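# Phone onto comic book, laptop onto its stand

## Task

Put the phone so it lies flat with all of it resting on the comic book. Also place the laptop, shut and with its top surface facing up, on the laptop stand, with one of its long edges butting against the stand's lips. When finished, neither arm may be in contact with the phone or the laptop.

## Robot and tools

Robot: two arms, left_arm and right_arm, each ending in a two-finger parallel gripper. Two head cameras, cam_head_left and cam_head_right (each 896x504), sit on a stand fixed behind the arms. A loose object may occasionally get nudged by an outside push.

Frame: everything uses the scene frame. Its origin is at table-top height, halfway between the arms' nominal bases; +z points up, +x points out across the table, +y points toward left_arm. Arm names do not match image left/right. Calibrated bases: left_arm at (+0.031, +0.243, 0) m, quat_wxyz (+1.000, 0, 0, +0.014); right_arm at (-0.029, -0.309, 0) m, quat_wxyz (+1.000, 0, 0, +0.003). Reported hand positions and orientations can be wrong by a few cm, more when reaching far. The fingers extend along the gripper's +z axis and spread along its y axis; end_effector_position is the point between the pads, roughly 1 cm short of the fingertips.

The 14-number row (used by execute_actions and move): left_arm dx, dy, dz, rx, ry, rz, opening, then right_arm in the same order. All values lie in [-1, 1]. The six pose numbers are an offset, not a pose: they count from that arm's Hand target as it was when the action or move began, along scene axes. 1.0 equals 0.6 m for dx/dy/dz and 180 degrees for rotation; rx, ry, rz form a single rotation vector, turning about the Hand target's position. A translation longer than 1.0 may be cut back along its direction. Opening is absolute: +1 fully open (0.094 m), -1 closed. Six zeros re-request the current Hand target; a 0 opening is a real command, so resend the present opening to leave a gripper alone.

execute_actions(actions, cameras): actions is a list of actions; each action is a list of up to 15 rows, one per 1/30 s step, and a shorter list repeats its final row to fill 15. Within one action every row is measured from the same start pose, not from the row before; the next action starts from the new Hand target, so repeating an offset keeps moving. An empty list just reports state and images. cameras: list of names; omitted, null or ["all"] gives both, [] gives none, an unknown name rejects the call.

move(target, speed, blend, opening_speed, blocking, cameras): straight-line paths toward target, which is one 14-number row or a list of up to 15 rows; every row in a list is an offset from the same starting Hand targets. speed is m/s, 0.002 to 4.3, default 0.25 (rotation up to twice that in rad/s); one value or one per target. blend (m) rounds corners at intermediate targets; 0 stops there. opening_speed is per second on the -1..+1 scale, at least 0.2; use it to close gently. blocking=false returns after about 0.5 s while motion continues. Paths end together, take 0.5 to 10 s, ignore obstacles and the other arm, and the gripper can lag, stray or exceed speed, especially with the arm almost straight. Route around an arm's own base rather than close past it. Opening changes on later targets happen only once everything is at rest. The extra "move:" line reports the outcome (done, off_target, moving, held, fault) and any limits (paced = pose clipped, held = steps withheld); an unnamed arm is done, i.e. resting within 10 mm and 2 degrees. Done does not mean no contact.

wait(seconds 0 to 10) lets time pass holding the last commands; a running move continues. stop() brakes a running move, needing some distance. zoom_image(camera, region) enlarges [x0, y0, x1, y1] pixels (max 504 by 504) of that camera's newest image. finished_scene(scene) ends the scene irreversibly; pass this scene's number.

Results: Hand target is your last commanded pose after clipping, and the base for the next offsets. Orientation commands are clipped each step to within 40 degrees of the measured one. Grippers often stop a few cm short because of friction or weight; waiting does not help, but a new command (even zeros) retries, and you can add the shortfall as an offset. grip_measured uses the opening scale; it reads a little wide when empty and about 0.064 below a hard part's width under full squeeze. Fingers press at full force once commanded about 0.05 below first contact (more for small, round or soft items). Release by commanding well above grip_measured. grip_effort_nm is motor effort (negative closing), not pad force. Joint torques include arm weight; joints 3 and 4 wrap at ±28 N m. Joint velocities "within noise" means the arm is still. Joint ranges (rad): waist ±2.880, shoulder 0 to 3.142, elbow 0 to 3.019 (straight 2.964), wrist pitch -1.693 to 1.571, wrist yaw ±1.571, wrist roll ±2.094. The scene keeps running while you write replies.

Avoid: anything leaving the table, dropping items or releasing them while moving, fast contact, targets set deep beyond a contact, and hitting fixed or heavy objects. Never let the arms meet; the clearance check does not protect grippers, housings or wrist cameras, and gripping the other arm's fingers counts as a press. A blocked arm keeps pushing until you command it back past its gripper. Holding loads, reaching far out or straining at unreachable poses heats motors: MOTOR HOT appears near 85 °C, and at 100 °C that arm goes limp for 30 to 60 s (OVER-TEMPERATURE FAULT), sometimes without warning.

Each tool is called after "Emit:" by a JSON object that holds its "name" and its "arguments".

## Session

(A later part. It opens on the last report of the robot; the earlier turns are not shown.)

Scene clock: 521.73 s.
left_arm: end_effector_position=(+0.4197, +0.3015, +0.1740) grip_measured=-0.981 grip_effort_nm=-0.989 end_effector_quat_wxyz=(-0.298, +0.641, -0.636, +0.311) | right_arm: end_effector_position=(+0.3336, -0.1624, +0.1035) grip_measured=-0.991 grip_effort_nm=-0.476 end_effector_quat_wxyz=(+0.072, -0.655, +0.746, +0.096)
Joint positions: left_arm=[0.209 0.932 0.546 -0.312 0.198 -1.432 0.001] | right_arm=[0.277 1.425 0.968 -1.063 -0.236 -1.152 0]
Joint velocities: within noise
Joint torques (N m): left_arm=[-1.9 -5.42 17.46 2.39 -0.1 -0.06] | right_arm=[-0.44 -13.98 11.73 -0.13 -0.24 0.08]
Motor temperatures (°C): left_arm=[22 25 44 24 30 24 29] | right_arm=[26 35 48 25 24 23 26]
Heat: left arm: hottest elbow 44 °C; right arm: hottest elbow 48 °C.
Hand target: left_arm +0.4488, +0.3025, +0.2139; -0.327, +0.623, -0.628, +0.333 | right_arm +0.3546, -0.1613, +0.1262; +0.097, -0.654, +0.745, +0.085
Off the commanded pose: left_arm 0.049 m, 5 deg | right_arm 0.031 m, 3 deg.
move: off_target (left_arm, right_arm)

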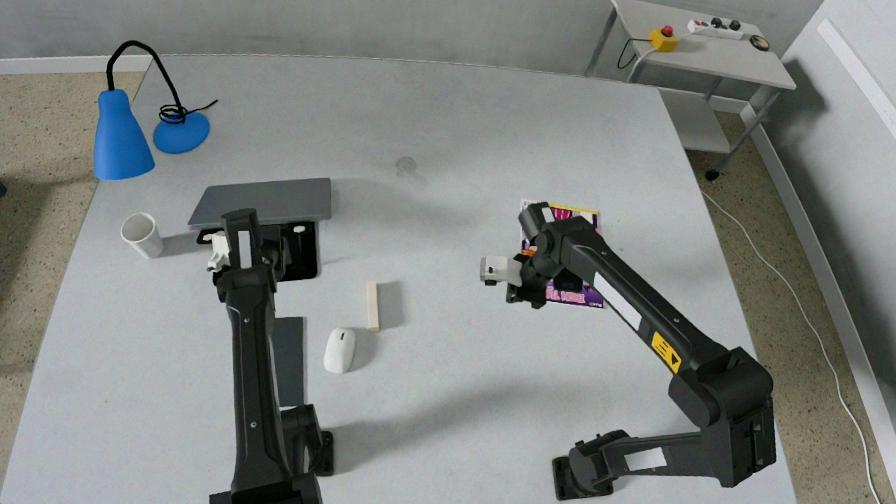

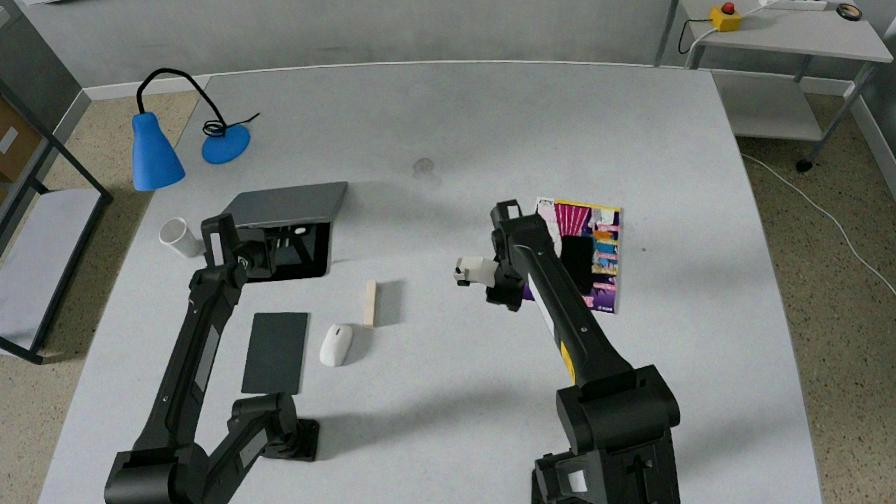

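Push forward, keeping height around .163.

Emit:
{"name": "move", "arguments": {"target": [0.045,0.0,-0.012,0,0,0,-1,0,0,0.0,0,0,0,-1], "speed": 0.05}}

Emit:
{"name": "zoom_image", "arguments": {"camera": "cam_head_right", "region": [190, 170, 370, 300]}}

Emit:
{"name": "zoom_image", "arguments": {"camera": "cam_head_left", "region": [170, 170, 350, 300]}}

Scene clock: 524.97 s.
left_arm: end_effector_position=(+0.4456, +0.3021, +0.1685) grip_measured=-0.981 grip_effort_nm=-0.989 end_effector_quat_wxyz=(-0.298, +0.640, -0.636, +0.310) | right_arm: end_effector_position=(+0.3336, -0.1624, +0.1035) grip_measured=-0.991 grip_effort_nm=-0.481 end_effector_quat_wxyz=(+0.072, -0.655, +0.746, +0.096)
Joint positions: left_arm=[0.19 1.029 0.584 -0.249 0.182 -1.444 0.001] | right_arm=[0.277 1.425 0.968 -1.063 -0.236 -1.152 0]
Joint velocities: within noise
Joint torques (N m): left_arm=[-1.85 -6.12 17.22 2.48 -0.08 -0.04] | right_arm=[-0.32 -14.04 11.73 -0.13 -0.24 0.08]
Motor temperatures (°C): left_arm=[22 25 45 24 30 24 29] | right_arm=[26 35 48 25 24 23 26]
Heat: left arm: hottest elbow 45 °C; right arm: hottest elbow 48 °C.
Hand target: left_arm +0.4757, +0.3024, +0.2067; -0.327, +0.623, -0.628, +0.333 | right_arm +0.3546, -0.1613, +0.1262; +0.097, -0.654, +0.745, +0.085
Off the commanded pose: left_arm 0.049 m, 5 deg | right_arm 0.031 m, 3 deg.
move: off_target (left_arm, right_arm)

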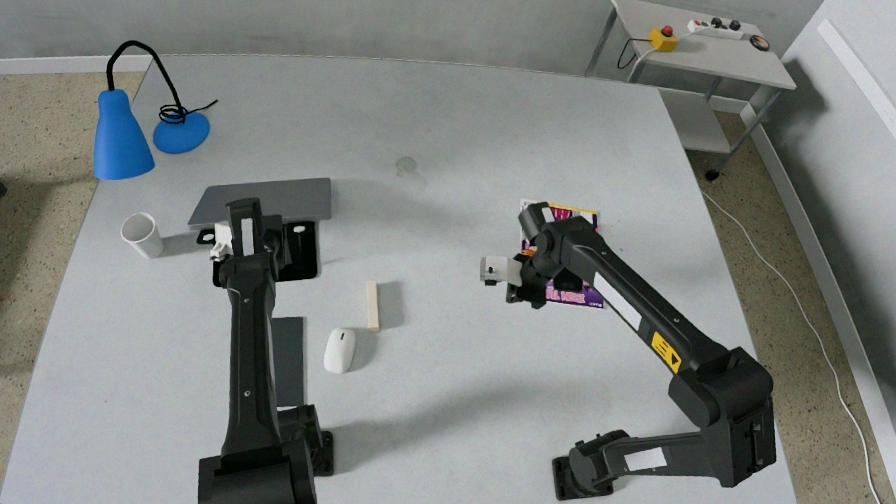

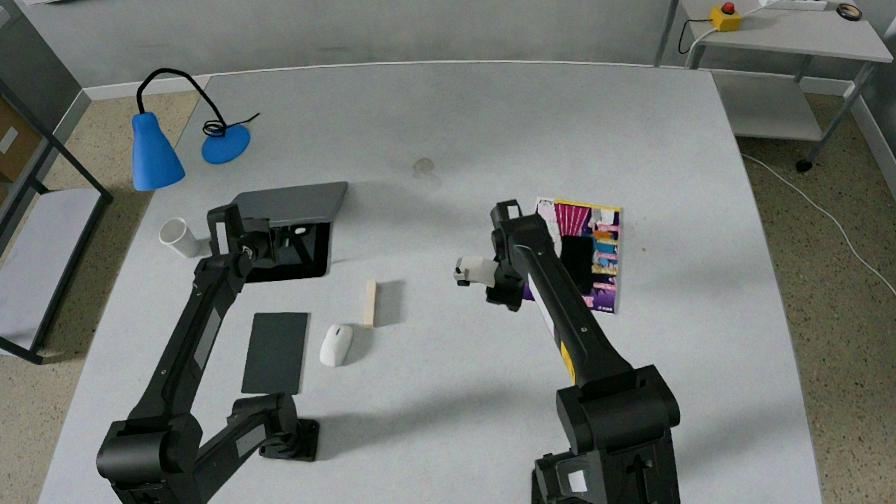

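Scaled by 2.800.

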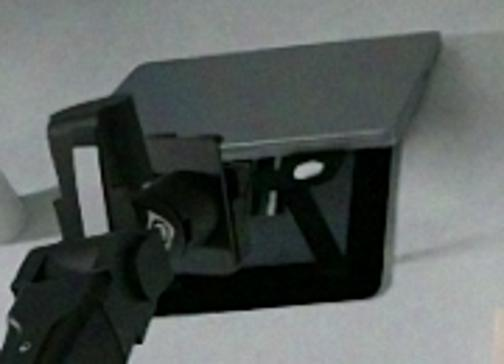

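Scaled by 2.800.

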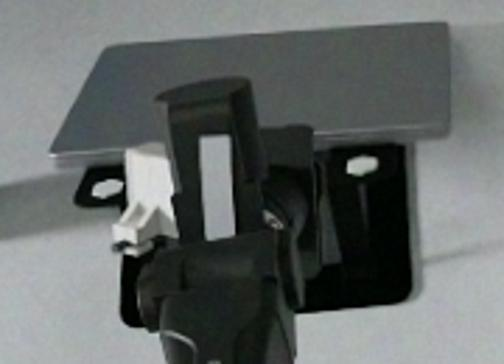

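Emit:
{"name": "move", "arguments": {"target": [[0.0,0.0,0.06,0,0,0,-1,0,0,0.0,0,0,0,-1],[-0.18,0.0,0.14,0,0,0,-1,0,-0.1,0.05,0,0,0,-1]], "speed": 0.2, "blend": 0.02}}

Emit:
{"name": "zoom_image", "arguments": {"camera": "cam_head_right", "region": [190, 170, 370, 300]}}

Emit:
{"name": "zoom_image", "arguments": {"camera": "cam_head_left", "region": [170, 170, 350, 300]}}

Scene clock: 533.93 s.
left_arm: end_effector_position=(+0.3607, +0.2954, +0.2542) grip_measured=-0.981 grip_effort_nm=-0.989 end_effector_quat_wxyz=(-0.300, +0.635, -0.635, +0.323) | right_arm: end_effector_position=(+0.3344, -0.2204, +0.1323) grip_measured=-0.991 grip_effort_nm=-0.481 end_effector_quat_wxyz=(+0.073, -0.653, +0.747, +0.100)
Joint positions: left_arm=[0.265 0.651 0.634 -0.669 0.259 -1.401 0.001] | right_arm=[0.121 1.373 0.997 -1.185 -0.249 -1.308 0]
Joint velocities: within noise
Joint torques (N m): left_arm=[-0.03 -3.08 17.18 1.05 0.13 0.17] | right_arm=[-0.15 -13.16 12.15 -0.17 -0.26 0.09]
Motor temperatures (°C): left_arm=[22 25 47 24 30 24 29] | right_arm=[26 35 48 25 24 23 26]
Heat: left arm: hottest elbow 47 °C; right arm: hottest elbow 48 °C.
Hand target: left_arm +0.3677, +0.3024, +0.2906; -0.326, +0.623, -0.628, +0.333 | right_arm +0.3545, -0.2214, +0.1561; +0.097, -0.654, +0.745, +0.085
Off the commanded pose: left_arm 0.038 m, 4 deg | right_arm 0.031 m, 3 deg.
move: off_target (left_arm, right_arm); blend cut to 0.0177 m at target 1

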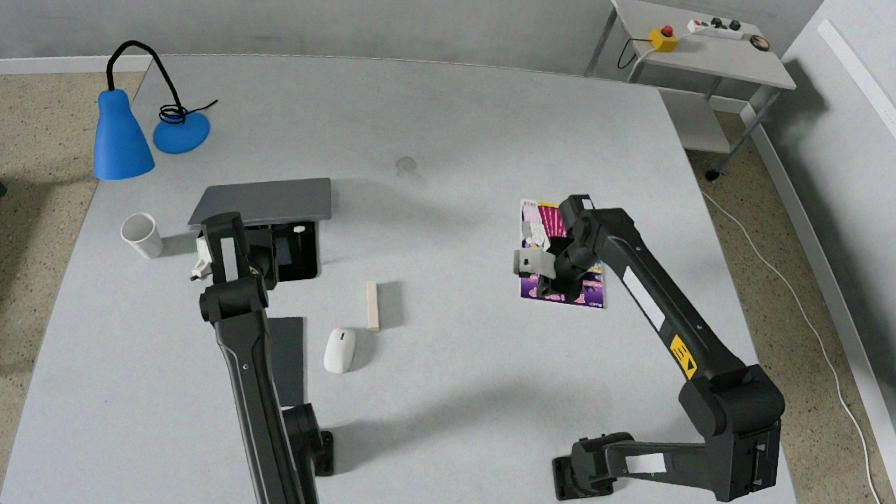

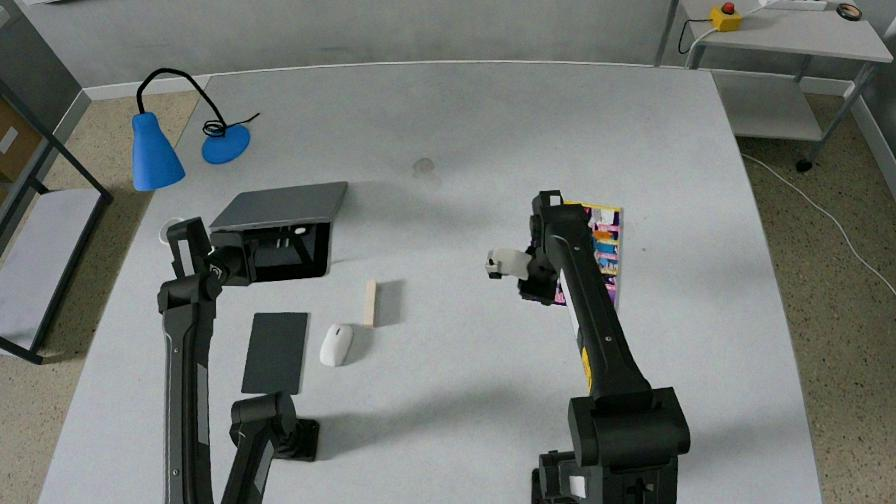

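Scaled by 2.800.

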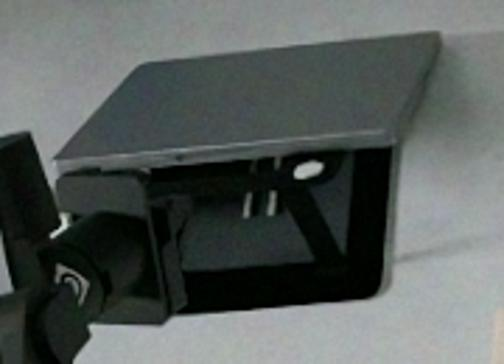

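Scaled by 2.800.

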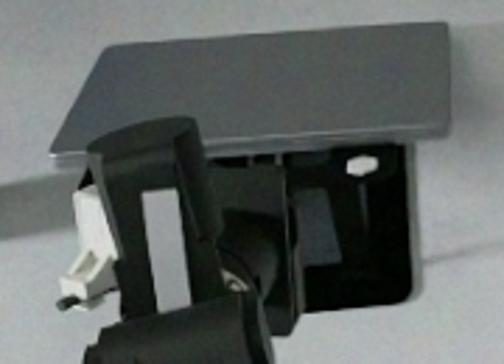

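Emit:
{"name": "finished_scene", "arguments": {"scene": 2}}

The scene is finished: the task was done.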